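# Insert the loose pipe fully into the push-fit fitting

## Task

Slide the loose pipe into the fitting's open socket until it is seated as deep as it will go, and leave it there without the robot holding it.

## Robot and tools

Robot: two seven-joint arms, left_arm and right_arm, each ending in a parallel gripper with two wrist cameras, cam_left_wrist (672x504) and cam_right_wrist (672x504). Base positions in the scene frame: left_arm (+0.028, +0.300, +0.020) m, right_arm (+0.043, -0.399, +0.020) m.

Frames: the scene frame has its origin at table-top height midway between the arms, +x out over the table, +z up, and left_arm on the +y side. Reported hand positions (metres), quaternions (wxyz) and velocities use this frame. Commanded offsets instead use each hand's current Hand target axes: the fingers point along the gripper's +z and open and close along its y. end_effector_position is the centre of the closed pads (pads 38 mm long; fingertips extend about 19 mm past it closed, 6 mm fully open).

Row layout (shared by execute_actions and move): one flat list of 16 numbers covering both arms, each in [-1, 1]. Order: left dx, dy, dz, rx, ry, rz, left gripper position, left gripper speed, then the same eight for the right arm. The six pose numbers are an offset, not a pose: they measure from the arm's Hand target at the start of the action or move, along that target's own axes. Scale: 1.0 = 0.6 m for dx/dy/dz and 180 degrees for rotation; rx, ry, rz form a single rotation vector. Six zeros means no new request for that arm. Sending the same offset again moves the arm further.

Gripper numbers are absolute: position +1 = fully open (85 mm), 0 = about 45 mm, -1 = closed; the mapping is uneven, so check position_measured_pct (roughly 50 minus 50 times the position number). Speed -1, 0, +1 gives about 20, 85, 150 mm/s and also sets grip force (about 100 N per pad at -1, 100-135 N at 0, 190-240 N at +1 on a rigid 40 mm object). To grip, close to a number narrower than the object and keep sending it; to release, send a few mm wider. Always resend each gripper's current position and speed, since 0 is itself a command.

execute_actions: actions is a list of actions; each action is up to 15 rows, one per 1/30 s step, and a short table repeats its last row until step 15. Every row counts from the action's starting Hand target, not from the prior row. cameras picks images by name ("all" or a list); an empty actions list returns state plus all images.

move: target is one row or a list of up to 15 rows; every row is an offset from the same starting Hand targets. The gripper travels a straight path there. speed: top path speed in m/s, 0.002 to 0.5, default 0.25 (turns capped at twice that in rad/s, max 0.873). blend: corner rounding in m for lists, default 0 (stop at each). stop_force: 25 to 80 N, one value for both arms; ends an arm's path once the estimated push against its travel exceeds it, then that arm holds there still pressing. Use slow speeds with it, keep gripper fingers identical across rows, do not rely on it while turning the gripper, and leave it out when backing away from a contact. zero (only with stop_force, default true) re-zeros the force estimate first. blocking=false returns after 0.5 s while the move runs (not allowed with stop_force). The whole move is capped at 10 s.

wait: seconds 0 to 3600, sends nothing new. stop: brakes a running move. zoom_image: camera plus region [x0, y0, x1, y1] in image pixels, at most 504 by 504, from the latest image. clear_fault: arm name; clears a torque fault already reported. finished_scene: scene number (1 or 2); ends the scene irreversibly.

Results: each arm's end_effector_position, quaternion, Hand target (last commanded pose after clipping; next offsets count from it), joint positions, velocities and torques, Flange force (outside force along gripper x y z, includes held weight, noisy), gripper position_measured_pct, object_status (0 moving, 1 blocked opening, 2 stopped on an object before the target, 3 at target or pads met), motor_current_ma, Tool commands, and a Wrist depth grid of 7x7 distances in mm (164 to 4000, "-" means no value). move adds a move: line: done, off_target, moving, held or fault, with limits=paced (pose clipped) or limits=held (steps withheld). Commanded orientation is clipped each step to within 32 degrees of the measured one; a gripper may settle short of its Hand target, so send the gap as a further offset.

Cautions: the arms are stiff, so a target only millimetres beyond a firm contact pushes hard; approach the insertion slowly and in small steps. Excess joint torque or a joint straying 5 degrees triggers a torque fault that halts the arm until clear_fault. Long holds, stretched reach or pushing at unreachable poses heat motors (MOTOR HOT at 60 °C, over-temperature stop at 75 °C). Avoid arm-to-arm contact; a clearance check may withhold commands. Do not drop the pipe, let it fall off the table, release it while moving, slam it, or squeeze hard while it still rests on something. Loose objects may occasionally get nudged.

Each tool is called after "Call:" by a JSON object that holds its "method" and its "body".

## Session

Call:
{"method": "execute_actions", "body": {"actions": []}}

Scene clock: 0.00 s.
left_arm: end_effector_position=(+0.5226, +0.4233, +0.1410) position_measured_pct=0.0 object_status=3 motor_current_ma=0 end_effector_quat_wxyz=(-0.150, -0.203, +0.967, +0.039) | right_arm: end_effector_position=(+0.4229, -0.3475, +0.3702) position_measured_pct=0.0 object_status=3 motor_current_ma=0 end_effector_quat_wxyz=(-0.007, -0.344, +0.939, +0.011)
Joint positions: left_arm=[-0.232 0.864 -0.049 1.169 -0.054 1.406 1.746] | right_arm=[-0.124 0.185 -0.113 1.504 0.002 1.471 2.068]
Joint velocities: within noise
Joint torques (N m): no reading
Flange force (N): no reading
Wrist depth (mm): cam_left_wrist=[320 327 336 343 351 360 370 / 310 317 323 332 339 347 356 / 300 306 313 321 327 334 343 / 291 297 303 310 317 324 331 / 283 288 293 299 307 313 320 / 275 280 284 256 297 303 310 / 269 274 280 284 290 297 302] | cam_right_wrist=[509 513 514 516 517 520 522 / 510 511 514 515 516 520 522 / 509 510 514 515 516 518 520 / 510 510 512 516 516 519 520 / 508 510 513 514 516 518 520 / 509 509 514 513 517 517 519 / 507 510 512 513 515 518 518]
Hand target: left_arm +0.5226, +0.4233, +0.1410; -0.150, -0.203, +0.967, +0.039 | right_arm +0.4229, -0.3475, +0.3702; -0.007, -0.344, +0.939, +0.011
Tool commands: left_gripper/position=+1.0 left_gripper/speed=+1.0 right_gripper/position=+1.0 right_gripper/speed=+1.0

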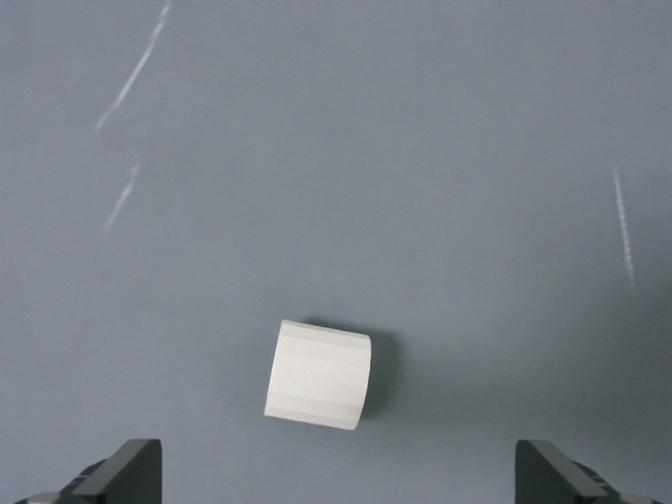

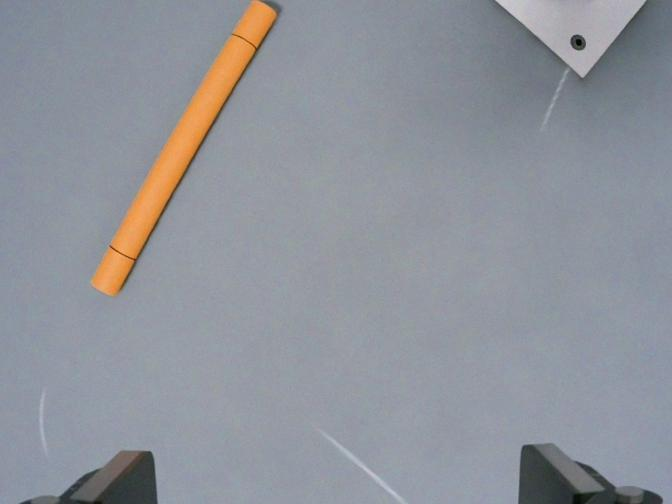

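Call:
{"method": "move", "body": {"target": [0.36,-0.108,-0.348,0,0,0,1,1,-0.235,0.02,-0.167,0,0,0,1,1], "speed": 0.4, "cameras": ["all"]}}

Scene clock: 14.03 s.
left_arm: end_effector_position=(+0.4224, +0.2739, +0.3901) position_measured_pct=0.0 object_status=3 motor_current_ma=0 end_effector_quat_wxyz=(-0.150, -0.203, +0.967, +0.039) | right_arm: end_effector_position=(+0.5248, -0.2488, +0.4698) position_measured_pct=0.0 object_status=3 motor_current_ma=0 end_effector_quat_wxyz=(-0.007, -0.344, +0.939, +0.011)
Joint positions: left_arm=[-0.009 0.43 0.007 1.143 -0.014 1.879 1.995] | right_arm=[-0.319 0.542 -0.135 0.651 0.051 1.965 1.888]
Joint torques (N m): left_arm=[0.64 -16.03 -0.66 -8.6 0.11 0.99 0.05] | right_arm=[-0.09 -18.81 -0.71 -8.21 -0.29 0.33 -0.02]
Flange force (N): left_arm=[1.9 2.1 2.7] | right_arm=[-0.2 -0.4 1.0]
Wrist depth (mm): cam_left_wrist=[589 604 616 633 573 516 680 / 572 586 599 612 615 641 658 / 557 568 580 591 603 619 635 / 537 548 560 571 585 600 614 / 523 534 545 553 568 580 591 / 506 517 527 536 548 561 574 / 496 507 516 527 535 548 559] | cam_right_wrist=[607 609 612 613 616 621 623 / 608 609 614 614 617 620 620 / 606 610 612 614 614 619 621 / 606 609 612 612 616 617 619 / 608 608 610 613 614 614 620 / 606 609 611 611 616 616 619 / 606 608 609 612 613 615 619]
Hand target: left_arm +0.4224, +0.2739, +0.3902; -0.150, -0.203, +0.967, +0.039 | right_arm +0.5248, -0.2488, +0.4698; -0.007, -0.344, +0.939, +0.011
Off the commanded pose: left_arm 0.000 m, 0 deg | right_arm 0.000 m, 0 deg.
move: done
cam_left_wrist: T_world_to_cam=[[-0.37754, 0.91736, 0.12616, -0.13937], [0.88065, 0.39781, -0.25729, -0.32847], [-0.28621, 0.01397, -0.95806, 0.64076]] pos_world=[0.42005, 0.24957, 0.54697]
cam_right_wrist: T_world_to_cam=[[-0.62499, 0.78051, 0.01418, 0.51994], [0.78063, 0.62492, 0.00913, -0.20113], [-0.00173, 0.01678, -0.99986, 0.62004]] pos_world=[0.48304, -0.29053, 0.61442]

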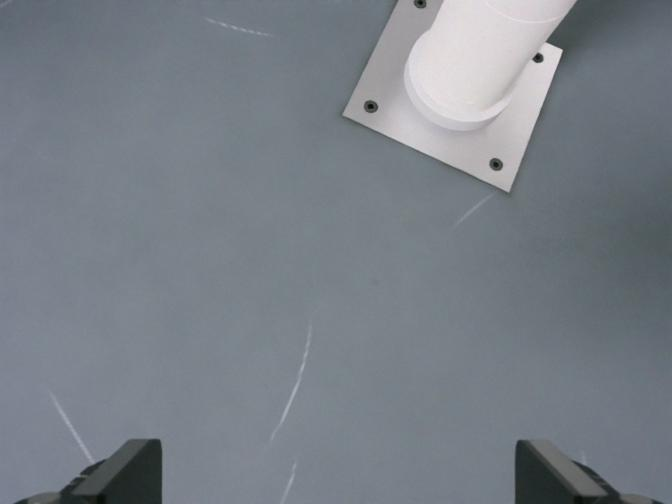

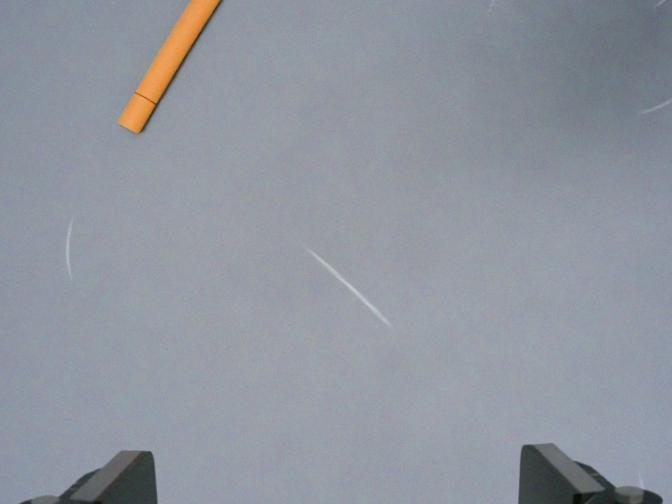

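Call:
{"method": "move", "body": {"target": [-0.067,0.152,0.002,0.26,0.13,-0.9,1,1,0,0,0,0,0,-0.9,1,1], "speed": 0.5, "cameras": ["all"]}}

Scene clock: 22.43 s.
left_arm: end_effector_position=(+0.4225, +0.3736, +0.3904) position_measured_pct=0.0 object_status=3 motor_current_ma=0 end_effector_quat_wxyz=(+0.053, +0.980, +0.120, +0.147) | right_arm: end_effector_position=(+0.5248, -0.2488, +0.4698) position_measured_pct=0.0 object_status=3 motor_current_ma=0 end_effector_quat_wxyz=(-0.009, +0.981, +0.193, -0.009)
Joint positions: left_arm=[0.037 0.019 -0.445 1.678 0.202 1.194 4.514] | right_arm=[-0.143 0.581 -0.641 0.638 0.343 2.003 4.576]
Joint torques (N m): left_arm=[0.69 -8.99 -0.98 -10.35 0.63 -0.7 0.03] | right_arm=[-0.15 -18.93 -2.17 -7.56 -0.3 0.2 -0.04]
Flange force (N): left_arm=[-3.5 0.3 0.9] | right_arm=[1.2 0.5 0.2]
Wrist depth (mm): cam_left_wrist=[587 598 612 627 644 664 680 / 569 582 596 609 624 640 656 / 552 565 576 589 603 620 638 / 533 547 559 571 584 598 614 / 519 531 540 554 565 580 595 / 504 516 527 538 548 561 575 / 495 505 516 527 536 548 562] | cam_right_wrist=[615 608 608 609 607 604 603 / 613 611 612 609 608 606 604 / 616 613 613 611 607 605 604 / 615 617 614 612 609 607 608 / 618 617 614 612 611 611 607 / 619 617 616 613 613 611 607 / 621 618 616 616 614 611 609]
Hand target: left_arm +0.4225, +0.3735, +0.3904; +0.053, +0.980, +0.120, +0.147 | right_arm +0.5248, -0.2488, +0.4698; -0.009, +0.981, +0.193, -0.009
Off the commanded pose: left_arm 0.000 m, 0 deg | right_arm 0.000 m, 0 deg.
move: done
cam_left_wrist: T_world_to_cam=[[0.21618, -0.96766, 0.12997, 0.22103], [-0.93448, -0.24363, -0.2596, 0.63919], [0.28287, -0.06533, -0.95693, 0.4283]] pos_world=[0.42837, 0.39759, 0.54706]
cam_right_wrist: T_world_to_cam=[[0.35297, -0.9351, -0.0315, -0.39858], [-0.93484, -0.35386, 0.02933, 0.44623], [-0.03857, 0.0191, -0.99907, 0.63957]] pos_world=[0.58251, -0.22702, 0.61333]

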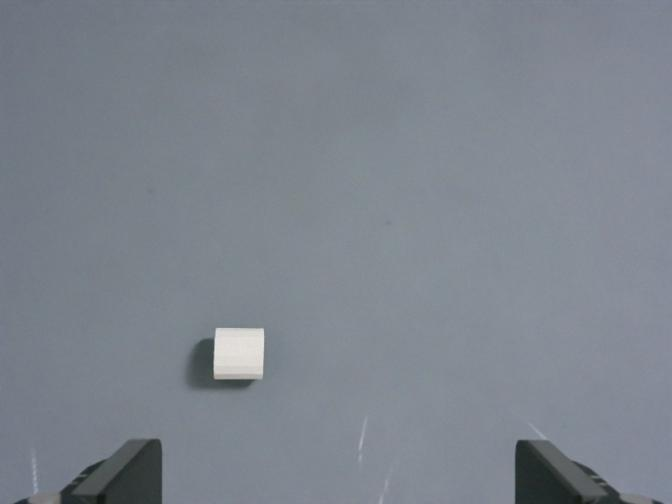

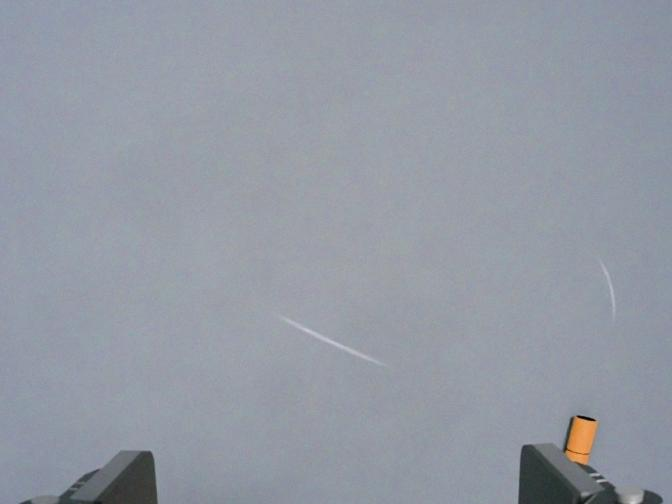

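Call:
{"method": "zoom_image", "body": {"camera": "cam_left_wrist", "region": [170, 300, 310, 405]}}

Call:
{"method": "zoom_image", "body": {"camera": "cam_right_wrist", "region": [530, 390, 642, 474]}}

Scaled by 3.600.

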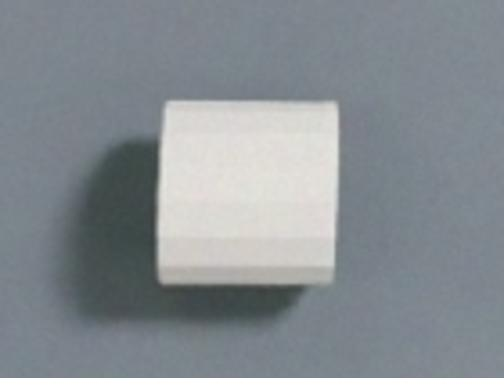

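Scaled by 4.500.

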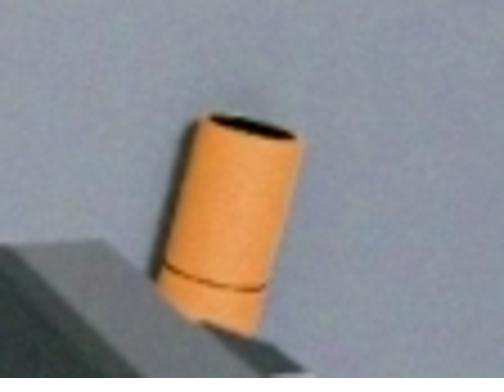

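Call:
{"method": "move", "body": {"target": [-0.075,0.195,0.462,0.254,0.165,-0.353,1,1,-0.382,0.347,0.532,-0.0062,0.0053,0.0721,0,1], "speed": 0.4, "cameras": ["all"]}}

Scene clock: 43.00 s.
left_arm: end_effector_position=(+0.4900, +0.2303, +0.1307) position_measured_pct=0.0 object_status=3 motor_current_ma=0 end_effector_quat_wxyz=(-0.272, +0.654, +0.652, +0.271) | right_arm: end_effector_position=(+0.3850, -0.5235, +0.1493) position_measured_pct=49.8 object_status=3 motor_current_ma=0 end_effector_quat_wxyz=(+0.000, +0.997, +0.081, +0.000)
Joint positions: left_arm=[0.692 0.9 -0.338 1.474 -0.466 1.212 6.982] | right_arm=[0.634 0.415 -0.502 2.028 0.283 0.764 4.866]
Joint torques (N m): left_arm=[0.63 -20.13 -4.13 -5.92 -1.4 1.35 0.08] | right_arm=[-0.12 -13.33 -1.97 -5.9 -0.26 0.16 0.03]
Flange force (N): left_arm=[1.7 -1.7 1.2] | right_arm=[0.4 0.6 2.1]
Wrist depth (mm): cam_left_wrist=[574 575 574 575 574 572 571 / 499 499 499 498 498 497 496 / 443 441 441 441 441 430 439 / 388 380 387 346 387 386 386 / 346 346 345 345 345 345 344 / 317 316 316 317 316 310 316 / 293 297 297 296 297 296 296] | cam_right_wrist=[294 294 294 294 294 294 294 / 294 294 294 294 294 294 294 / 294 294 294 294 294 294 294 / 294 295 294 295 294 295 294 / 295 294 294 294 294 294 294 / 294 295 295 294 294 294 294 / 295 295 294 278 294 294 294]
Hand target: left_arm +0.4900, +0.2303, +0.1306; -0.272, +0.654, +0.652, +0.271 | right_arm +0.3850, -0.5235, +0.1493; +0.000, +0.997, +0.081, +0.000
Off the commanded pose: left_arm 0.000 m, 0 deg | right_arm 0.000 m, 0 deg.
move: done
cam_left_wrist: T_world_to_cam=[[0.99994, -0.0008, -0.01108, -0.4867], [-0.00829, -0.71817, -0.69582, 0.31246], [-0.0074, 0.69587, -0.71813, 0.08707]] pos_world=[0.4899, 0.16342, 0.27455]
cam_right_wrist: T_world_to_cam=[[0.13436, -0.99087, -0.011, -0.56434], [-0.9908, -0.13451, 0.01465, 0.3663], [-0.016, 0.00893, -0.99983, 0.30528]] pos_world=[0.44365, -0.51264, 0.29365]

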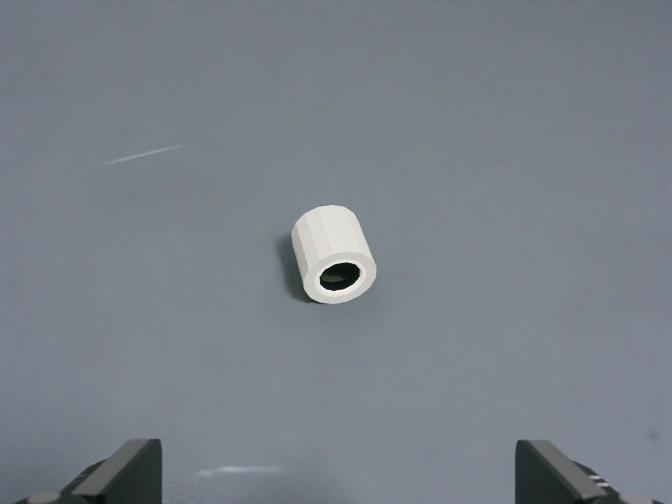

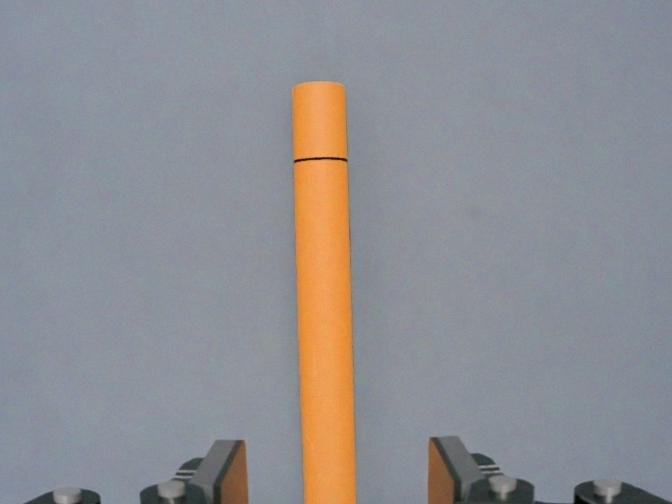

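Call:
{"method": "zoom_image", "body": {"camera": "cam_left_wrist", "region": [270, 185, 410, 325]}}

Scaled by 3.600.

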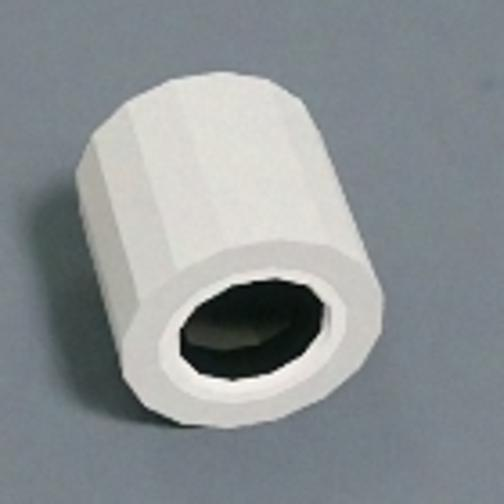

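Call:
{"method": "move", "body": {"target": [0.217,0,0.217,-0.362,-0.034,0.870,0.5,1,0.0415,-0.016,0.2155,0,0,0,0,1], "speed": 0.3, "cameras": ["all"]}}

Scene clock: 68.30 s.
left_arm: end_effector_position=(+0.4904, +0.4144, +0.1311) position_measured_pct=25.1 object_status=3 motor_current_ma=0 end_effector_quat_wxyz=(+0.000, +0.771, -0.636, +0.001) | right_arm: end_effector_position=(+0.4082, -0.5099, +0.0200) position_measured_pct=49.8 object_status=3 motor_current_ma=0 end_effector_quat_wxyz=(+0.000, +0.997, +0.081, +0.000)
Joint positions: left_arm=[-0.83 0.77 0.866 1.707 -0.684 0.993 3.637] | right_arm=[0.413 0.718 -0.297 2.079 0.499 0.412 4.627]
Joint torques (N m): left_arm=[0.59 -16.58 4.05 -6.47 0.14 0.04 0.05] | right_arm=[-0.07 -16.34 -1.77 -3.06 -0.28 0.17 0.03]
Flange force (N): left_arm=[-1.3 4.3 -1.4] | right_arm=[-0.5 -0.2 2.9]
Wrist depth (mm): cam_left_wrist=[275 276 276 276 277 276 277 / 275 276 276 276 277 277 277 / 276 276 276 277 277 277 278 / 276 276 277 277 277 277 278 / 276 276 277 277 277 278 278 / 276 277 277 240 277 278 278 / 277 277 277 238 277 278 278] | cam_right_wrist=[165 165 165 165 165 165 165 / 165 165 165 - 165 165 165 / 165 165 165 - 165 165 165 / 165 165 165 - 165 165 165 / 165 165 165 - 165 165 165 / 165 165 165 - 165 165 165 / - 165 165 - - 165 -]
Hand target: left_arm +0.4904, +0.4144, +0.1311; +0.000, +0.771, -0.636, +0.001 | right_arm +0.4082, -0.5099, +0.0200; +0.000, +0.997, +0.081, +0.000
Off the commanded pose: left_arm 0.000 m, 0 deg | right_arm 0.000 m, 0 deg.
move: done
cam_left_wrist: T_world_to_cam=[[-0.98292, -0.18383, -0.00901, 0.561], [-0.18396, 0.98278, 0.01755, -0.26719], [0.00563, 0.01891, -0.99981, 0.27033]] pos_world=[0.50075, 0.3606, 0.28002]
cam_right_wrist: T_world_to_cam=[[0.13436, -0.99087, -0.01099, -0.55539], [-0.99081, -0.13451, 0.01456, 0.39293], [-0.0159, 0.00893, -0.99983, 0.1762]] pos_world=[0.46675, -0.49904, 0.16435]

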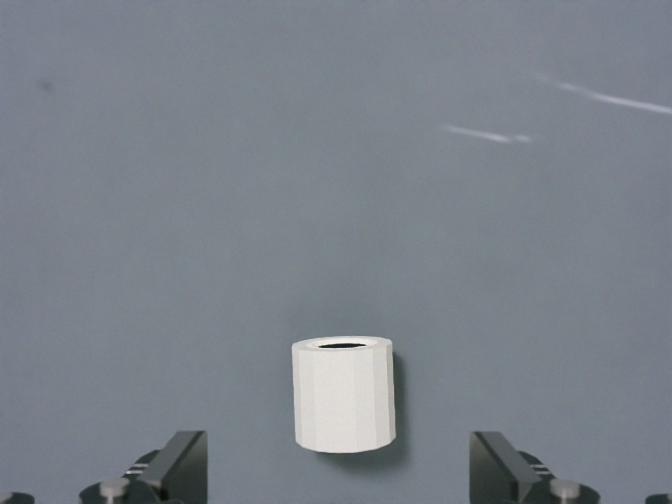

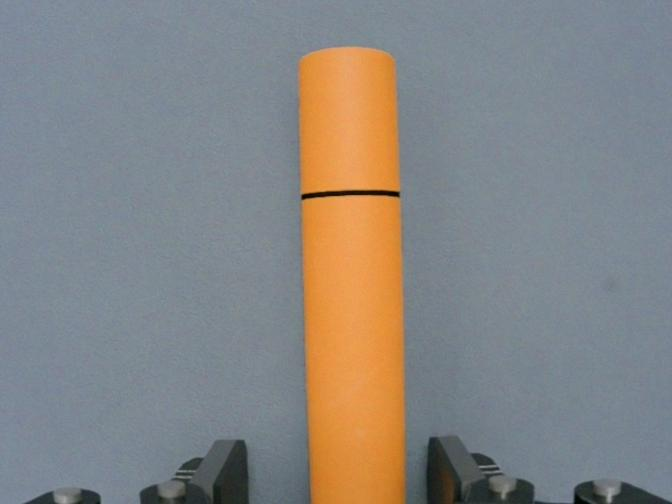

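Call:
{"method": "move", "body": {"target": [0,0.0053,0.18,0,0,0,0.5,1,0,0.0068,0,0,0,-0.007,0,1], "speed": 0.25}}

Call:
{"method": "move", "body": {"target": [0,0,0,0,0,0,-0.6,-1,0,0,0,0,0,0,-1,-1]}}

Call:
{"method": "wait", "body": {"seconds": 1, "cameras": ["all"]}}

Scene clock: 75.40 s.
left_arm: end_effector_position=(+0.4874, +0.4138, +0.0231) position_measured_pct=25.1 object_status=3 motor_current_ma=0 end_effector_quat_wxyz=(+0.000, +0.771, -0.636, +0.001) | right_arm: end_effector_position=(+0.4088, -0.5139, +0.0200) position_measured_pct=49.8 object_status=3 motor_current_ma=0 end_effector_quat_wxyz=(+0.000, +0.996, +0.092, +0.000)
Joint positions: left_arm=[-0.748 0.936 0.713 1.785 -0.863 0.764 3.773] | right_arm=[0.428 0.721 -0.305 2.073 0.507 0.419 4.653]
Joint torques (N m): left_arm=[0.63 -17.96 3.93 -4.67 0.14 -0.03 0.03] | right_arm=[-0.1 -16.36 -1.83 -3.11 -0.28 0.16 0.02]
Flange force (N): left_arm=[-1.4 2.9 -2.8] | right_arm=[-0.6 -0.1 2.8]
Wrist depth (mm): cam_left_wrist=[168 168 168 168 168 168 169 / 168 168 168 168 168 169 169 / 168 168 168 168 169 169 169 / 168 168 169 169 169 169 169 / 168 168 169 169 169 169 169 / 168 168 169 169 169 169 169 / - - - - - - -] | cam_right_wrist=[165 165 165 165 165 165 165 / 165 165 165 - 165 165 165 / 165 165 165 - 165 165 165 / 165 165 165 - 165 165 165 / 165 165 165 - 165 165 165 / 165 165 165 - 165 166 165 / - 165 165 - 165 165 -]
Hand target: left_arm +0.4874, +0.4138, +0.0231; +0.000, +0.771, -0.636, +0.001 | right_arm +0.4088, -0.5139, +0.0200; +0.000, +0.996, +0.092, +0.000
Off the commanded pose: left_arm 0.000 m, 0 deg | right_arm 0.000 m, 0 deg.
move: done

Scene clock: 77.27 s.
left_arm: end_effector_position=(+0.4874, +0.4138, +0.0231) position_measured_pct=56.3 object_status=0 motor_current_ma=1000 end_effector_quat_wxyz=(+0.000, +0.771, -0.636, +0.001) | right_arm: end_effector_position=(+0.4088, -0.5139, +0.0200) position_measured_pct=76.6 object_status=2 motor_current_ma=50 end_effector_quat_wxyz=(+0.000, +0.996, +0.092, +0.000)
Joint positions: left_arm=[-0.748 0.936 0.713 1.785 -0.863 0.764 3.773] | right_arm=[0.428 0.721 -0.306 2.072 0.507 0.419 4.653]
Joint torques (N m): left_arm=[0.53 -11.86 1.42 -4.34 -0.49 -0.91 0.03] | right_arm=[0.06 -11.51 -0.83 -3.3 0.06 -0.67 0.01]
Flange force (N): left_arm=[-1.0 6.7 -19.8] | right_arm=[-2.9 -1.8 -13.1]
Wrist depth (mm): cam_left_wrist=[168 168 168 168 168 169 169 / 168 168 168 168 168 169 169 / 168 168 168 169 169 169 169 / 168 168 168 169 169 169 169 / 168 168 169 169 169 169 169 / 169 169 169 169 169 169 170 / - 169 - - - - -] | cam_right_wrist=[165 165 165 165 165 165 165 / 165 165 165 - 165 165 165 / 165 165 165 - 165 165 165 / 165 165 165 - 165 165 165 / 165 165 165 - 166 165 165 / 166 166 165 - 165 165 166 / - 165 165 - 165 165 -]
Hand target: left_arm +0.4874, +0.4138, +0.0231; +0.000, +0.771, -0.636, +0.001 | right_arm +0.4088, -0.5139, +0.0200; +0.000, +0.996, +0.092, +0.000
Off the commanded pose: left_arm 0.000 m, 0 deg | right_arm 0.000 m, 0 deg.
move: done

Scene clock: 78.27 s.
left_arm: end_effector_position=(+0.4874, +0.4138, +0.0231) position_measured_pct=56.3 object_status=2 motor_current_ma=50 end_effector_quat_wxyz=(+0.000, +0.771, -0.636, +0.001) | right_arm: end_effector_position=(+0.4089, -0.5139, +0.0200) position_measured_pct=76.6 object_status=2 motor_current_ma=50 end_effector_quat_wxyz=(+0.000, +0.996, +0.092, +0.000)
Joint positions: left_arm=[-0.748 0.936 0.713 1.785 -0.863 0.764 3.773] | right_arm=[0.428 0.721 -0.306 2.072 0.507 0.419 4.653]
Joint torques (N m): left_arm=[0.54 -11.89 1.54 -4.37 -0.5 -0.92 0.04] | right_arm=[0.1 -11.41 -0.9 -3.23 0.08 -0.7 0.02]
Flange force (N): left_arm=[-1.0 6.8 -19.6] | right_arm=[-2.7 -1.9 -13.2]
Wrist depth (mm): cam_left_wrist=[168 168 168 168 168 169 169 / 168 168 168 168 169 169 169 / 168 168 168 169 169 169 169 / 168 168 169 169 169 169 169 / 168 169 169 169 169 169 169 / 169 169 169 169 169 169 169 / - 169 - - - - -] | cam_right_wrist=[165 165 165 165 165 165 165 / 165 165 165 - 165 165 165 / 165 165 165 - 165 165 165 / 165 165 165 - 165 165 165 / 165 165 165 - 166 165 165 / 166 166 165 - 165 165 165 / - 165 166 - 166 166 -]
Hand target: left_arm +0.4874, +0.4138, +0.0231; +0.000, +0.771, -0.636, +0.001 | right_arm +0.4088, -0.5139, +0.0200; +0.000, +0.996, +0.092, +0.000
Tool commands: left_gripper/position=-0.6 left_gripper/speed=-1.0 right_gripper/position=-1.0 right_gripper/speed=-1.0
Off the commanded pose: left_arm 0.000 m, 0 deg | right_arm 0.000 m, 0 deg.
wait: 1.00 s; at rest by 0.17 s
cam_left_wrist: T_world_to_cam=[[-0.98292, -0.18383, -0.00903, 0.55697], [-0.18396, 0.98277, 0.01765, -0.26527], [0.00563, 0.01901, -0.9998, 0.16234]] pos_world=[0.49775, 0.36, 0.17202]
cam_right_wrist: T_world_to_cam=[[0.15609, -0.98768, -0.01098, -0.56669], [-0.98761, -0.15624, 0.01453, 0.38061], [-0.01606, 0.00858, -0.99983, 0.17613]] pos_world=[0.46719, -0.50176, 0.16435]

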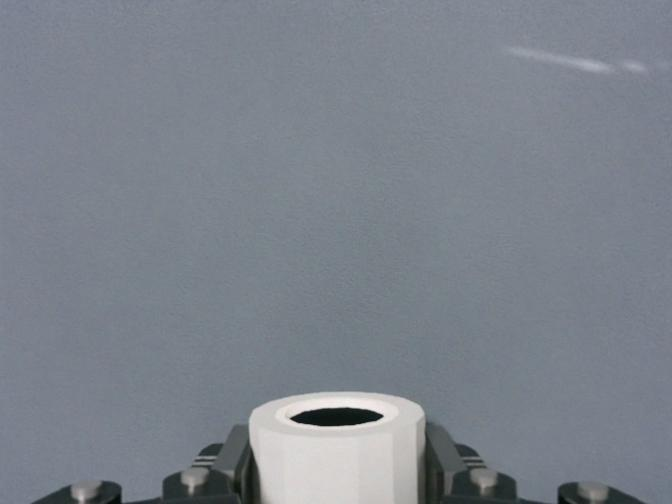

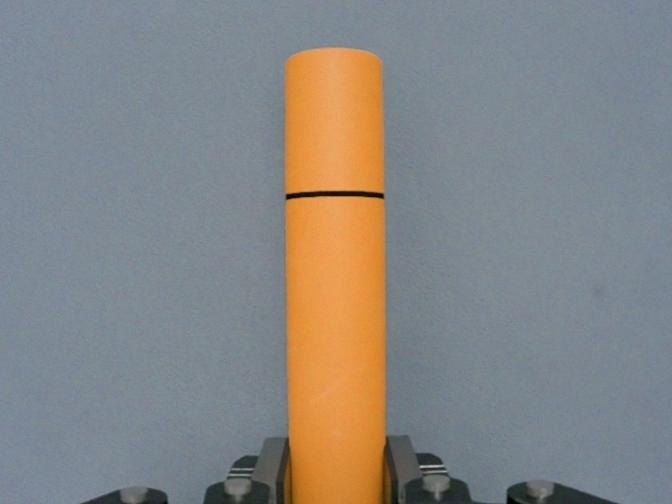

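Call:
{"method": "move", "body": {"target": [[0,0,-0.134,0,0,0,-0.6,-1,0,0,-0.149,0,0,0,-1,-1],[0.508,0.128,-0.134,0,0,0,-0.6,-1,0.2905,-0.6535,-0.149,0,0,0.4977,-1,-1]], "speed": [0.15,0.3], "blend": [0.02,0], "cameras": ["all"]}}

Scene clock: 90.70 s.
left_arm: end_effector_position=(+0.4698, +0.1000, +0.1036) position_measured_pct=56.3 object_status=2 motor_current_ma=50 end_effector_quat_wxyz=(+0.000, +0.771, -0.636, +0.001) | right_arm: end_effector_position=(+0.5084, -0.0966, +0.1098) position_measured_pct=76.6 object_status=2 motor_current_ma=50 end_effector_quat_wxyz=(-0.001, +0.771, -0.636, +0.000)
Joint positions: left_arm=[-0.111 0.806 0.784 1.702 -0.689 0.93 4.297] | right_arm=[-0.639 0.785 -0.023 1.4 0.02 0.956 2.696]
Joint torques (N m): left_arm=[0.73 -17.71 3.95 -6.3 0.16 0.01 0] | right_arm=[-0.03 -22.49 -0.35 -7.71 -0.19 0.17 0.05]
Flange force (N): left_arm=[-3.6 2.2 -1.0] | right_arm=[0.0 0.1 2.5]
Wrist depth (mm): cam_left_wrist=[247 248 248 - 248 248 248 / 247 248 248 - 249 249 249 / 248 248 248 - 249 249 249 / 248 248 248 - 249 249 249 / 248 249 249 249 250 250 250 / 249 249 249 249 250 250 250 / 249 249 - - - 250 250] | cam_right_wrist=[255 255 255 254 255 255 255 / 255 254 254 - 255 255 255 / 255 255 254 - 255 254 255 / 254 254 254 - 254 254 255 / 254 255 254 - 255 254 254 / 254 254 254 - 254 254 254 / 254 254 254 - 255 254 254]
Hand target: left_arm +0.4698, +0.0999, +0.1036; +0.000, +0.771, -0.636, +0.001 | right_arm +0.5084, -0.0966, +0.1098; -0.001, +0.771, -0.636, +0.000
Off the commanded pose: left_arm 0.000 m, 0 deg | right_arm 0.000 m, 0 deg.
move: done
cam_left_wrist: T_world_to_cam=[[-0.9829, -0.18392, -0.00903, 0.48271], [-0.18406, 0.98276, 0.01765, 0.03851], [0.00563, 0.01901, -0.9998, 0.24889]] pos_world=[0.48015, 0.0462, 0.25252]
cam_right_wrist: T_world_to_cam=[[-0.98655, -0.16308, -0.01125, 0.49152], [-0.16325, 0.98645, 0.01619, 0.234], [0.00846, 0.01781, -0.99981, 0.25245]] pos_world=[0.52097, -0.15516, 0.25414]

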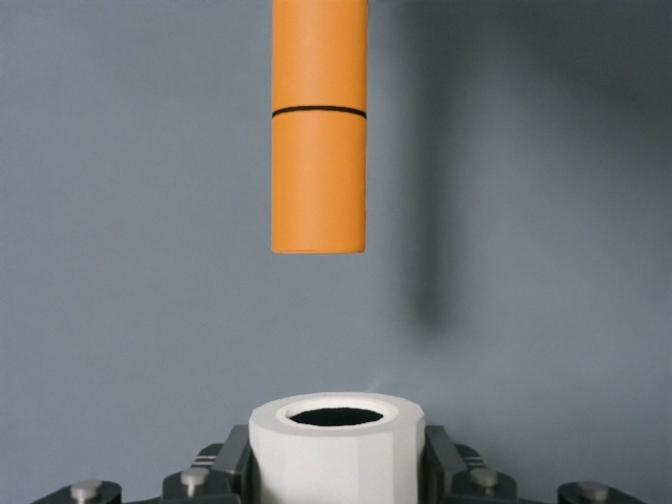

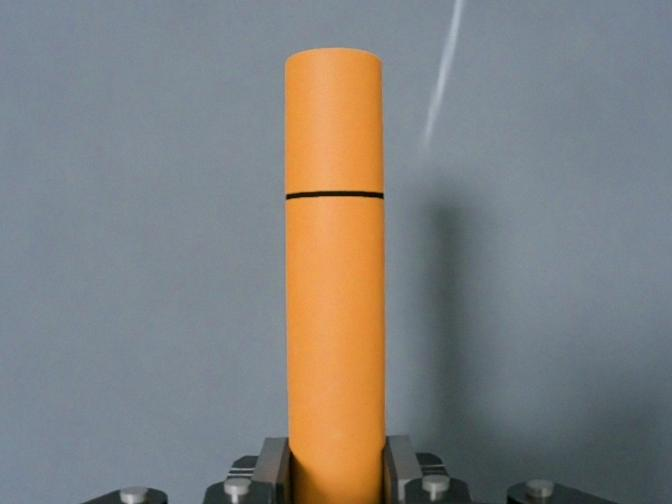

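Call:
{"method": "move", "body": {"target": [0,0,0,0,0,0,-0.6,-1,-0.0467,0.0057,0,0,0,-0.0033,-1,-1], "speed": 0.12, "cameras": ["cam_left_wrist"]}}

Call:
{"method": "zoom_image", "body": {"camera": "cam_left_wrist", "region": [220, 290, 460, 504]}}

Scene clock: 102.13 s.
left_arm: end_effector_position=(+0.4698, +0.1000, +0.1036) position_measured_pct=56.3 object_status=2 motor_current_ma=50 end_effector_quat_wxyz=(+0.000, +0.771, -0.636, +0.001) | right_arm: end_effector_position=(+0.4996, -0.0697, +0.1098) position_measured_pct=76.6 object_status=2 motor_current_ma=50 end_effector_quat_wxyz=(-0.001, +0.775, -0.632, +0.000)
Joint positions: left_arm=[-0.111 0.806 0.784 1.702 -0.689 0.93 4.297] | right_arm=[-0.686 0.801 -0.024 1.366 0.021 0.974 2.659]
Joint torques (N m): left_arm=[0.7 -17.68 3.83 -6.27 0.18 0 0.07] | right_arm=[-0.16 -22.92 -0.35 -7.74 -0.23 0.26 -0.04]
Flange force (N): left_arm=[-3.6 2.0 -1.3] | right_arm=[0.2 -0.4 2.7]
Wrist depth (mm): cam_left_wrist=[247 247 247 - 248 249 249 / 247 248 248 - 249 249 249 / 248 248 248 - 249 249 250 / 248 249 249 - 249 249 249 / 249 249 249 - 249 250 250 / 249 249 249 - 250 250 250 / 249 249 - - - 250 250] | cam_right_wrist=[254 254 255 255 255 255 255 / 254 254 254 - 255 255 255 / 255 254 254 - 254 255 255 / 255 255 255 - 255 255 255 / 255 254 254 - 254 254 255 / 255 254 254 - 255 254 254 / 254 254 254 - 254 255 254]
Hand target: left_arm +0.4698, +0.1000, +0.1036; +0.000, +0.771, -0.636, +0.001 | right_arm +0.4997, -0.0697, +0.1098; -0.001, +0.775, -0.632, +0.000
Off the commanded pose: left_arm 0.000 m, 0 deg | right_arm 0.000 m, 0 deg.
move: done
cam_left_wrist: T_world_to_cam=[[-0.9829, -0.18392, -0.00901, 0.48271], [-0.18406, 0.98276, 0.01755, 0.03854], [0.00563, 0.01891, -0.99981, 0.2489]] pos_world=[0.48015, 0.0462, 0.25252]

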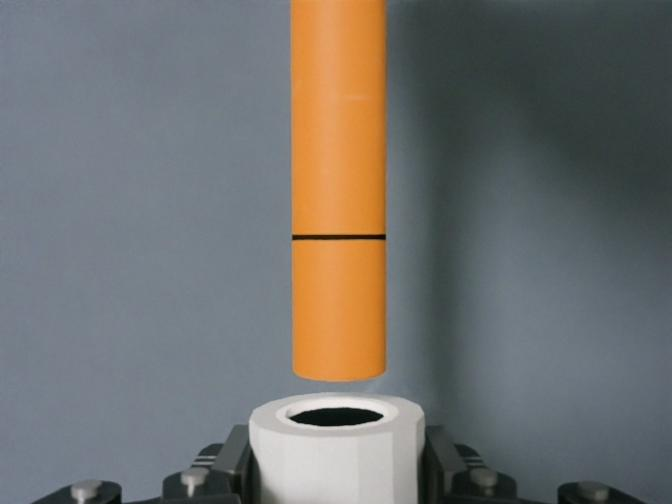

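Scaled by 2.100.

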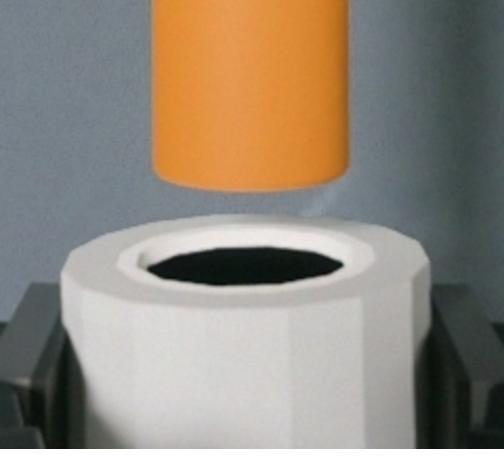

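Call:
{"method": "move", "body": {"target": [0,0,0,0,0,0,-0.6,-1,-0.075,-0.0009,0,0,0,0,-1,-1], "speed": 0.03, "stop_force": 70, "cameras": ["cam_left_wrist"]}}

Scene clock: 107.73 s.
left_arm: end_effector_position=(+0.4698, +0.0999, +0.1036) position_measured_pct=56.3 object_status=2 motor_current_ma=50 end_effector_quat_wxyz=(+0.000, +0.771, -0.636, +0.001) | right_arm: end_effector_position=(+0.4912, -0.0255, +0.1099) position_measured_pct=76.6 object_status=2 motor_current_ma=50 end_effector_quat_wxyz=(-0.001, +0.775, -0.632, +0.000)
Joint positions: left_arm=[-0.111 0.806 0.784 1.702 -0.689 0.93 4.297] | right_arm=[-0.757 0.843 -0.02 1.274 0.018 1.023 2.593]
Joint torques (N m): left_arm=[13.71 -18.13 17.62 -12.97 3.76 -8.87 0.1] | right_arm=[-15.59 -27.17 -14.91 -16.72 -7.79 -5.83 -0.27]
Flange force (N): left_arm=[-35.8 0.9 -0.7] | right_arm=[31.9 2.0 2.0]
Wrist depth (mm): cam_left_wrist=[247 247 247 - 247 247 248 / 247 246 247 - 248 248 248 / 247 247 247 - 248 248 249 / 247 248 248 - 249 249 249 / 248 248 249 - 249 249 249 / 248 249 249 - 250 250 250 / 249 249 - - - 250 250] | cam_right_wrist=[255 255 255 255 255 255 255 / 255 255 255 - 255 255 254 / 254 254 254 - 255 254 255 / 254 254 254 - 254 254 254 / 254 254 254 - 254 254 254 / 253 254 254 - 254 254 254 / 254 254 254 - 254 254 254]
Hand target: left_arm +0.4698, +0.1000, +0.1036; +0.000, +0.771, -0.636, +0.001 | right_arm +0.4912, -0.0255, +0.1099; -0.001, +0.775, -0.632, +0.000
Off the commanded pose: left_arm 0.000 m, 0 deg | right_arm 0.000 m, 0 deg.
move: done
cam_left_wrist: T_world_to_cam=[[-0.98292, -0.18381, -0.00901, 0.48271], [-0.18394, 0.98278, 0.01755, 0.03848], [0.00563, 0.01891, -0.99981, 0.2489]] pos_world=[0.48015, 0.0462, 0.25252]

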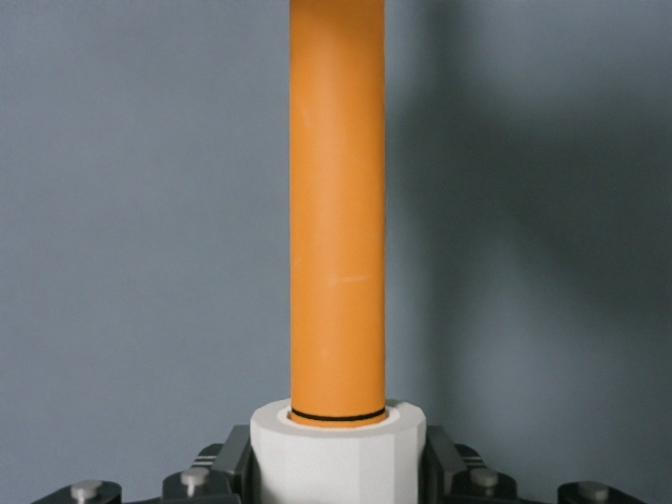

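Call:
{"method": "move", "body": {"target": [0,0,0,0,0,0,-0.6,-1,-0.015,0,0,0,0,0,-1,-1], "speed": 0.015, "stop_force": 60, "cameras": ["cam_left_wrist"]}}

Call:
{"method": "zoom_image", "body": {"camera": "cam_left_wrist", "region": [220, 290, 460, 504]}}

Scene clock: 111.07 s.
left_arm: end_effector_position=(+0.4698, +0.1000, +0.1036) position_measured_pct=56.3 object_status=2 motor_current_ma=50 end_effector_quat_wxyz=(+0.000, +0.771, -0.636, +0.001) | right_arm: end_effector_position=(+0.4894, -0.0168, +0.1099) position_measured_pct=76.6 object_status=2 motor_current_ma=50 end_effector_quat_wxyz=(-0.001, +0.775, -0.632, +0.000)
Joint positions: left_arm=[-0.112 0.806 0.784 1.702 -0.689 0.93 4.297] | right_arm=[-0.771 0.852 -0.02 1.254 0.017 1.034 2.58]
Joint torques (N m): left_arm=[26.2 -18.96 31.22 -19.07 7.43 -17.11 -0.18] | right_arm=[-29.65 -29.87 -27.89 -24.98 -14.47 -11.98 -0.39]
Flange force (N): left_arm=[-65.5 -0.6 2.0] | right_arm=[61.1 4.9 -0.4]
Wrist depth (mm): cam_left_wrist=[245 246 246 - 246 247 247 / 246 246 246 - 247 247 247 / 246 246 247 - 247 247 248 / 247 247 247 - 248 248 249 / 247 247 248 - 249 249 249 / 248 248 249 - 249 250 250 / 249 249 - - - 250 250] | cam_right_wrist=[255 255 255 255 255 255 255 / 254 254 255 - 255 255 255 / 254 254 255 - 254 254 255 / 254 254 254 - 254 254 254 / 254 254 254 - 254 254 254 / 253 253 253 - 254 254 254 / 253 253 253 - 253 254 253]
Hand target: left_arm +0.4698, +0.1000, +0.1036; +0.000, +0.771, -0.636, +0.001 | right_arm +0.4894, -0.0167, +0.1099; -0.001, +0.775, -0.632, +0.000
Off the commanded pose: left_arm 0.000 m, 0 deg | right_arm 0.000 m, 0 deg.
move: done
cam_left_wrist: T_world_to_cam=[[-0.9829, -0.18392, -0.00903, 0.48271], [-0.18406, 0.98276, 0.01765, 0.03851], [0.00563, 0.01901, -0.9998, 0.24889]] pos_world=[0.48015, 0.0462, 0.25252]

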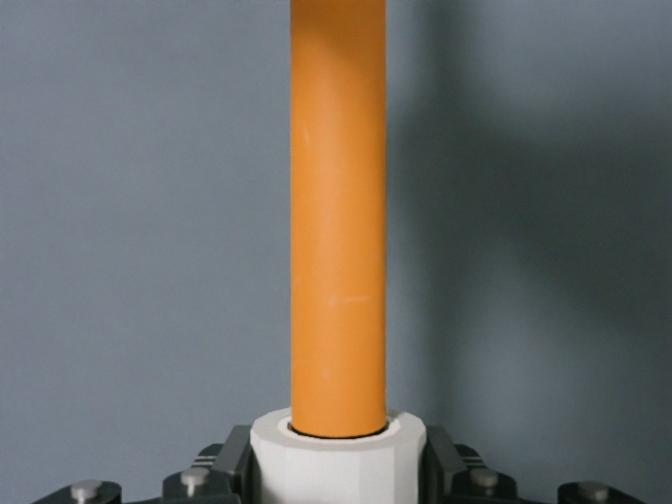

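Scaled by 2.100.

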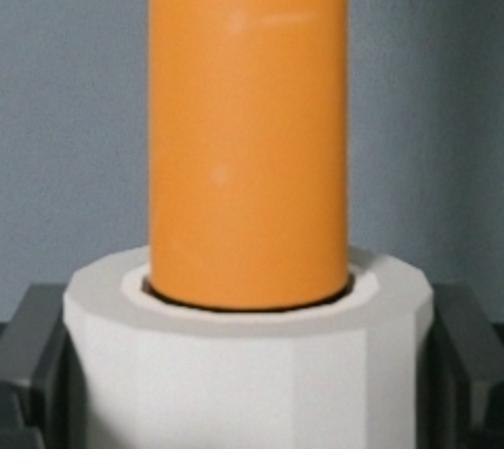

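Call:
{"method": "move", "body": {"target": [0,0,0,0,0,0,-0.6,-1,0.003,0,0,0,0,0,-1,-1], "speed": 0.02}}

Call:
{"method": "move", "body": {"target": [0,0,0,0,0,0,0.2,0,0,0,0,0,0,0,-1,-1]}}

Call:
{"method": "move", "body": {"target": [0,0,-0.15,0,0,0,0.2,0,0,0,0,0,0,0,-1,-1], "cameras": ["cam_left_wrist"]}}

Scene clock: 122.97 s.
left_arm: end_effector_position=(+0.4697, +0.0997, +0.1036) position_measured_pct=56.3 object_status=2 motor_current_ma=50 end_effector_quat_wxyz=(+0.000, +0.771, -0.637, +0.001) | right_arm: end_effector_position=(+0.4897, -0.0183, +0.1099) position_measured_pct=76.6 object_status=2 motor_current_ma=50 end_effector_quat_wxyz=(-0.001, +0.775, -0.632, +0.000)
Joint positions: left_arm=[-0.111 0.806 0.785 1.702 -0.689 0.93 4.297] | right_arm=[-0.768 0.85 -0.02 1.258 0.017 1.032 2.583]
Joint torques (N m): left_arm=[22.49 -18.79 27.25 -16.84 6.37 -14.44 -0.18] | right_arm=[-24.92 -28.85 -23.41 -22.55 -12.16 -10.22 -0.32]
Flange force (N): left_arm=[-55.9 -1.0 1.7] | right_arm=[51.8 4.9 -0.2]
Wrist depth (mm): cam_left_wrist=[245 246 246 - 246 247 247 / 246 246 247 - 247 248 248 / 247 247 247 - 248 248 248 / 247 247 248 - 249 248 249 / 247 248 248 - 249 249 249 / 248 249 248 - 249 250 250 / 248 249 - - - 250 250] | cam_right_wrist=[254 255 254 255 255 254 255 / 254 254 254 - 254 255 254 / 254 254 254 - 254 254 255 / 254 254 254 - 254 254 254 / 253 254 254 - 254 254 254 / 253 253 254 - 254 254 254 / 253 253 253 - 253 253 254]
Hand target: left_arm +0.4698, +0.1000, +0.1036; +0.000, +0.771, -0.636, +0.001 | right_arm +0.4898, -0.0185, +0.1099; -0.001, +0.775, -0.632, +0.000
Off the commanded pose: left_arm 0.000 m, 0 deg | right_arm 0.000 m, 0 deg.
move: done

Scene clock: 123.47 s.
left_arm: end_effector_position=(+0.4698, +0.0999, +0.1036) position_measured_pct=39.8 object_status=0 motor_current_ma=0 end_effector_quat_wxyz=(+0.000, +0.771, -0.636, +0.001) | right_arm: end_effector_position=(+0.4898, -0.0185, +0.1099) position_measured_pct=76.6 object_status=2 motor_current_ma=50 end_effector_quat_wxyz=(-0.001, +0.775, -0.632, +0.000)
Joint positions: left_arm=[-0.111 0.806 0.784 1.702 -0.689 0.93 4.297] | right_arm=[-0.768 0.85 -0.02 1.258 0.017 1.032 2.583]
Joint torques (N m): left_arm=[0.66 -17.38 3.86 -6.24 0.18 -0.02 0.03] | right_arm=[-0.03 -24.3 -0.5 -8.21 -0.27 0.16 0.03]
Flange force (N): left_arm=[-3.7 2.4 -1.7] | right_arm=[-0.3 -0.5 3.1]
Wrist depth (mm): cam_left_wrist=[247 248 248 - 249 249 249 / 247 248 248 - 249 249 249 / 248 248 248 - 249 249 249 / 248 249 249 - 249 250 249 / 249 249 249 - 250 250 250 / 249 249 249 - 250 250 250 / 249 249 250 - - 250 250] | cam_right_wrist=[255 254 254 254 254 254 255 / 255 254 254 - 255 255 254 / 254 255 255 - 254 254 254 / 254 254 254 - 254 254 255 / 254 254 254 - 254 255 254 / 254 254 254 - 254 254 254 / 254 254 254 - 254 254 254]
Hand target: left_arm +0.4698, +0.1000, +0.1036; +0.000, +0.771, -0.636, +0.001 | right_arm +0.4898, -0.0185, +0.1099; -0.001, +0.775, -0.632, +0.000
Off the commanded pose: left_arm 0.000 m, 0 deg | right_arm 0.000 m, 0 deg.
move: done; limits=held
pose unreachable (left arm): on one or more control steps of this call, first in action 0 (counted from 0), this arm could not follow its commanded pose, so it was not sent that pose on those steps. It may still have moved: this result reports where it is.
cause: moving toward the commanded pose would bring a part of the arm too close to another arm (a part of this arm just beyond joint 7 (wrist roll) and a part of the right arm just beyond its joint 7 (wrist roll), where that arm would come to rest).
pose unreachable (right arm): on one or more control steps of this call, first in action 0 (counted from 0), this arm could not follow its commanded pose, so it was not sent that pose on those steps. It may still have moved: this result reports where it is.
cause: moving toward the commanded pose would bring a part of the arm too close to another arm (a part of this arm just beyond joint 7 (wrist roll) and a part of the left arm just beyond its joint 7 (wrist roll), where that arm would come to rest).

Scene clock: 124.20 s.
left_arm: end_effector_position=(+0.4697, +0.1000, +0.1936) position_measured_pct=39.8 object_status=3 motor_current_ma=0 end_effector_quat_wxyz=(+0.000, +0.771, -0.636, +0.001) | right_arm: end_effector_position=(+0.4898, -0.0185, +0.1099) position_measured_pct=76.6 object_status=2 motor_current_ma=50 end_effector_quat_wxyz=(-0.001, +0.775, -0.632, +0.000)
Joint positions: left_arm=[-0.163 0.682 0.881 1.598 -0.567 1.134 4.202] | right_arm=[-0.768 0.85 -0.02 1.258 0.017 1.032 2.583]
Joint torques (N m): left_arm=[0.73 -16.31 3.65 -7.45 0.16 0.03 0.02] | right_arm=[-0.13 -24.1 -0.37 -8.2 -0.25 0.2 0.01]
Flange force (N): left_arm=[-4.1 2.8 -0.6] | right_arm=[0.1 -0.1 2.9]
Wrist depth (mm): cam_left_wrist=[- - - - - - 339 / 338 337 338 228 338 339 340 / 338 338 339 232 339 339 340 / 338 338 339 233 340 340 340 / 339 339 339 234 339 340 341 / 339 339 339 226 341 340 341 / 340 340 340 223 341 341 341] | cam_right_wrist=[255 255 255 255 254 255 254 / 255 255 255 - 255 255 255 / 254 254 255 - 254 254 255 / 254 254 254 - 254 255 255 / 254 255 254 - 254 254 254 / 254 254 254 - 254 254 254 / 254 254 254 - 254 254 254]
Hand target: left_arm +0.4697, +0.1000, +0.1936; +0.000, +0.771, -0.636, +0.001 | right_arm +0.4898, -0.0185, +0.1099; -0.001, +0.775, -0.632, +0.000
Off the commanded pose: left_arm 0.000 m, 0 deg | right_arm 0.000 m, 0 deg.
move: done
cam_left_wrist: T_world_to_cam=[[-0.98292, -0.18383, -0.00903, 0.48343], [-0.18396, 0.98277, 0.01765, 0.03686], [0.00563, 0.01901, -0.9998, 0.33887]] pos_world=[0.48005, 0.0462, 0.34252]

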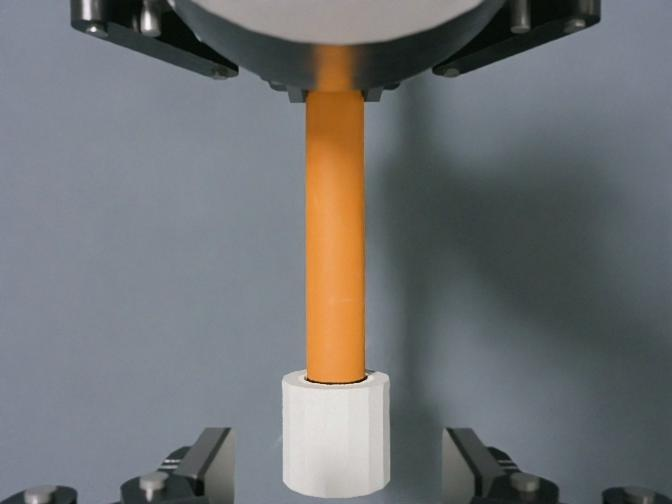

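Call:
{"method": "move", "body": {"target": [[0,0,0,0,0,0,0.2,0,0,0,0.1,0,-0.0133,0,-1,-1],[0,0,0,0,0,0,0.2,0,0,0,0.1407,0,-0.0133,0,-1,-1]], "speed": [0.15,0.03], "blend": [0.005,0], "cameras": ["all"]}}

Scene clock: 127.40 s.
left_arm: end_effector_position=(+0.4697, +0.1000, +0.1936) position_measured_pct=39.8 object_status=3 motor_current_ma=0 end_effector_quat_wxyz=(+0.000, +0.771, -0.636, +0.001) | right_arm: end_effector_position=(+0.4898, -0.0184, +0.0255) position_measured_pct=76.6 object_status=2 motor_current_ma=50 end_effector_quat_wxyz=(-0.014, +0.775, -0.632, -0.016)
Joint positions: left_arm=[-0.163 0.682 0.881 1.598 -0.567 1.134 4.202] | right_arm=[-0.736 0.962 -0.044 1.335 0 0.823 2.612]
Joint torques (N m): left_arm=[0.59 -16.24 3.64 -7.5 0.16 -0.04 0.05] | right_arm=[-0.04 -24.04 -0.46 -6.96 -0.25 0.14 -0.05]
Flange force (N): left_arm=[-3.9 2.9 -0.7] | right_arm=[0.1 -0.1 2.1]
Wrist depth (mm): cam_left_wrist=[337 337 - - - 339 339 / 337 338 239 184 339 339 339 / 338 338 338 338 339 339 340 / 338 338 339 339 340 340 341 / 339 339 339 317 341 340 341 / 340 339 340 302 340 340 341 / 340 340 340 340 340 341 341] | cam_right_wrist=[166 166 166 166 166 166 166 / 166 166 166 - 167 166 167 / 167 167 167 - 167 167 167 / 168 168 168 - 168 168 168 / 168 168 169 - 169 169 169 / 169 169 169 - 169 169 170 / - 170 170 - 170 170 -]
Hand target: left_arm +0.4697, +0.1000, +0.1936; +0.000, +0.771, -0.636, +0.001 | right_arm +0.4898, -0.0184, +0.0255; -0.014, +0.775, -0.632, -0.016
Off the commanded pose: left_arm 0.000 m, 0 deg | right_arm 0.000 m, 0 deg.
move: done
cam_left_wrist: T_world_to_cam=[[-0.98292, -0.18381, -0.00903, 0.48343], [-0.18394, 0.98278, 0.01765, 0.03685], [0.00563, 0.01901, -0.9998, 0.33887]] pos_world=[0.48005, 0.0462, 0.34252]
cam_right_wrist: T_world_to_cam=[[-0.98486, -0.17305, -0.01019, 0.48396], [-0.17335, 0.98315, 0.05798, 0.15898], [-0.00001, 0.05887, -0.99827, 0.17165]] pos_world=[0.5042, -0.08266, 0.16707]

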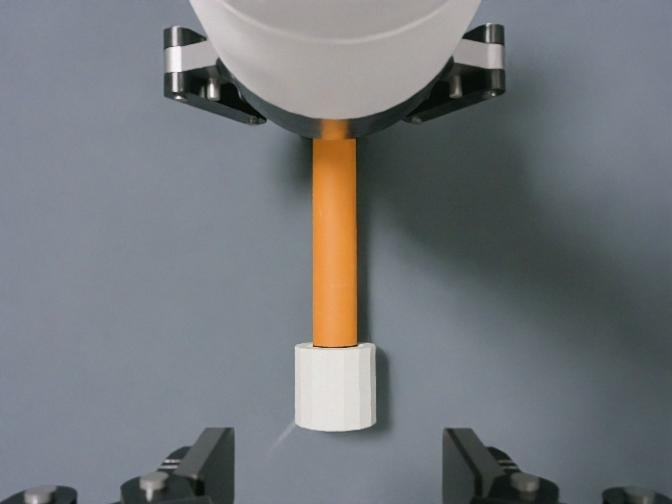

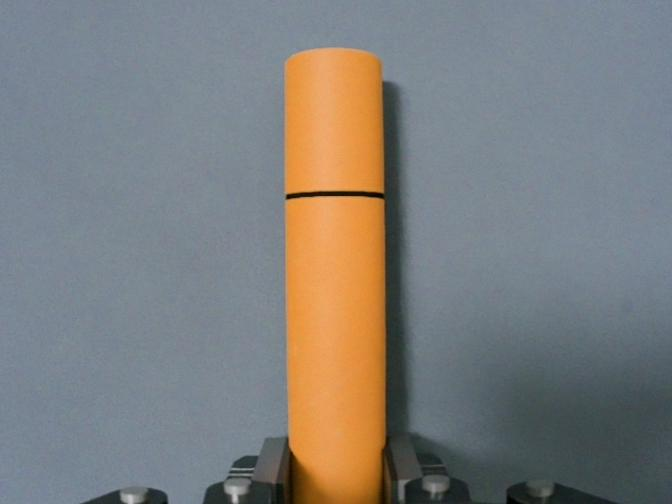

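Call:
{"method": "move", "body": {"target": [0,0,0,0,0,0,0.2,0,0,0,0.006,0,0,0,-1,-1], "speed": 0.005, "stop_force": 25}}

Scene clock: 129.87 s.
left_arm: end_effector_position=(+0.4697, +0.1000, +0.1936) position_measured_pct=39.8 object_status=3 motor_current_ma=0 end_effector_quat_wxyz=(+0.000, +0.771, -0.636, +0.001) | right_arm: end_effector_position=(+0.4900, -0.0183, +0.0236) position_measured_pct=76.6 object_status=2 motor_current_ma=50 end_effector_quat_wxyz=(-0.014, +0.774, -0.632, -0.016)
Joint positions: left_arm=[-0.163 0.682 0.881 1.598 -0.567 1.134 4.202] | right_arm=[-0.736 0.965 -0.044 1.335 0 0.819 2.612]
Joint torques (N m): left_arm=[0.73 -16.27 3.65 -7.51 0.17 0 0.03] | right_arm=[-0.21 -7.54 -0.3 -2.81 -0.04 -1.9 -0.07]
Flange force (N): left_arm=[-4.2 2.9 -0.6] | right_arm=[2.0 4.9 -29.7]
Wrist depth (mm): cam_left_wrist=[337 338 - - - 339 339 / 338 338 260 182 339 339 339 / 338 338 339 339 339 340 339 / 338 338 339 339 339 340 340 / 339 339 339 316 340 341 339 / 339 339 339 302 341 341 341 / 339 339 340 341 340 341 341] | cam_right_wrist=[165 165 165 165 165 165 165 / 166 166 166 - 166 166 166 / 167 167 167 - 167 167 166 / 167 167 167 - 167 167 167 / 168 168 168 - 168 168 168 / 169 169 169 - 169 169 168 / - 169 169 - 169 169 -]
Hand target: left_arm +0.4697, +0.1000, +0.1936; +0.000, +0.771, -0.636, +0.001 | right_arm +0.4900, -0.0183, +0.0236; -0.014, +0.774, -0.632, -0.016 (not the last commanded pose)
Off the commanded pose: left_arm 0.000 m, 0 deg | right_arm 0.002 m, 0 deg.
move: contact (right_arm)


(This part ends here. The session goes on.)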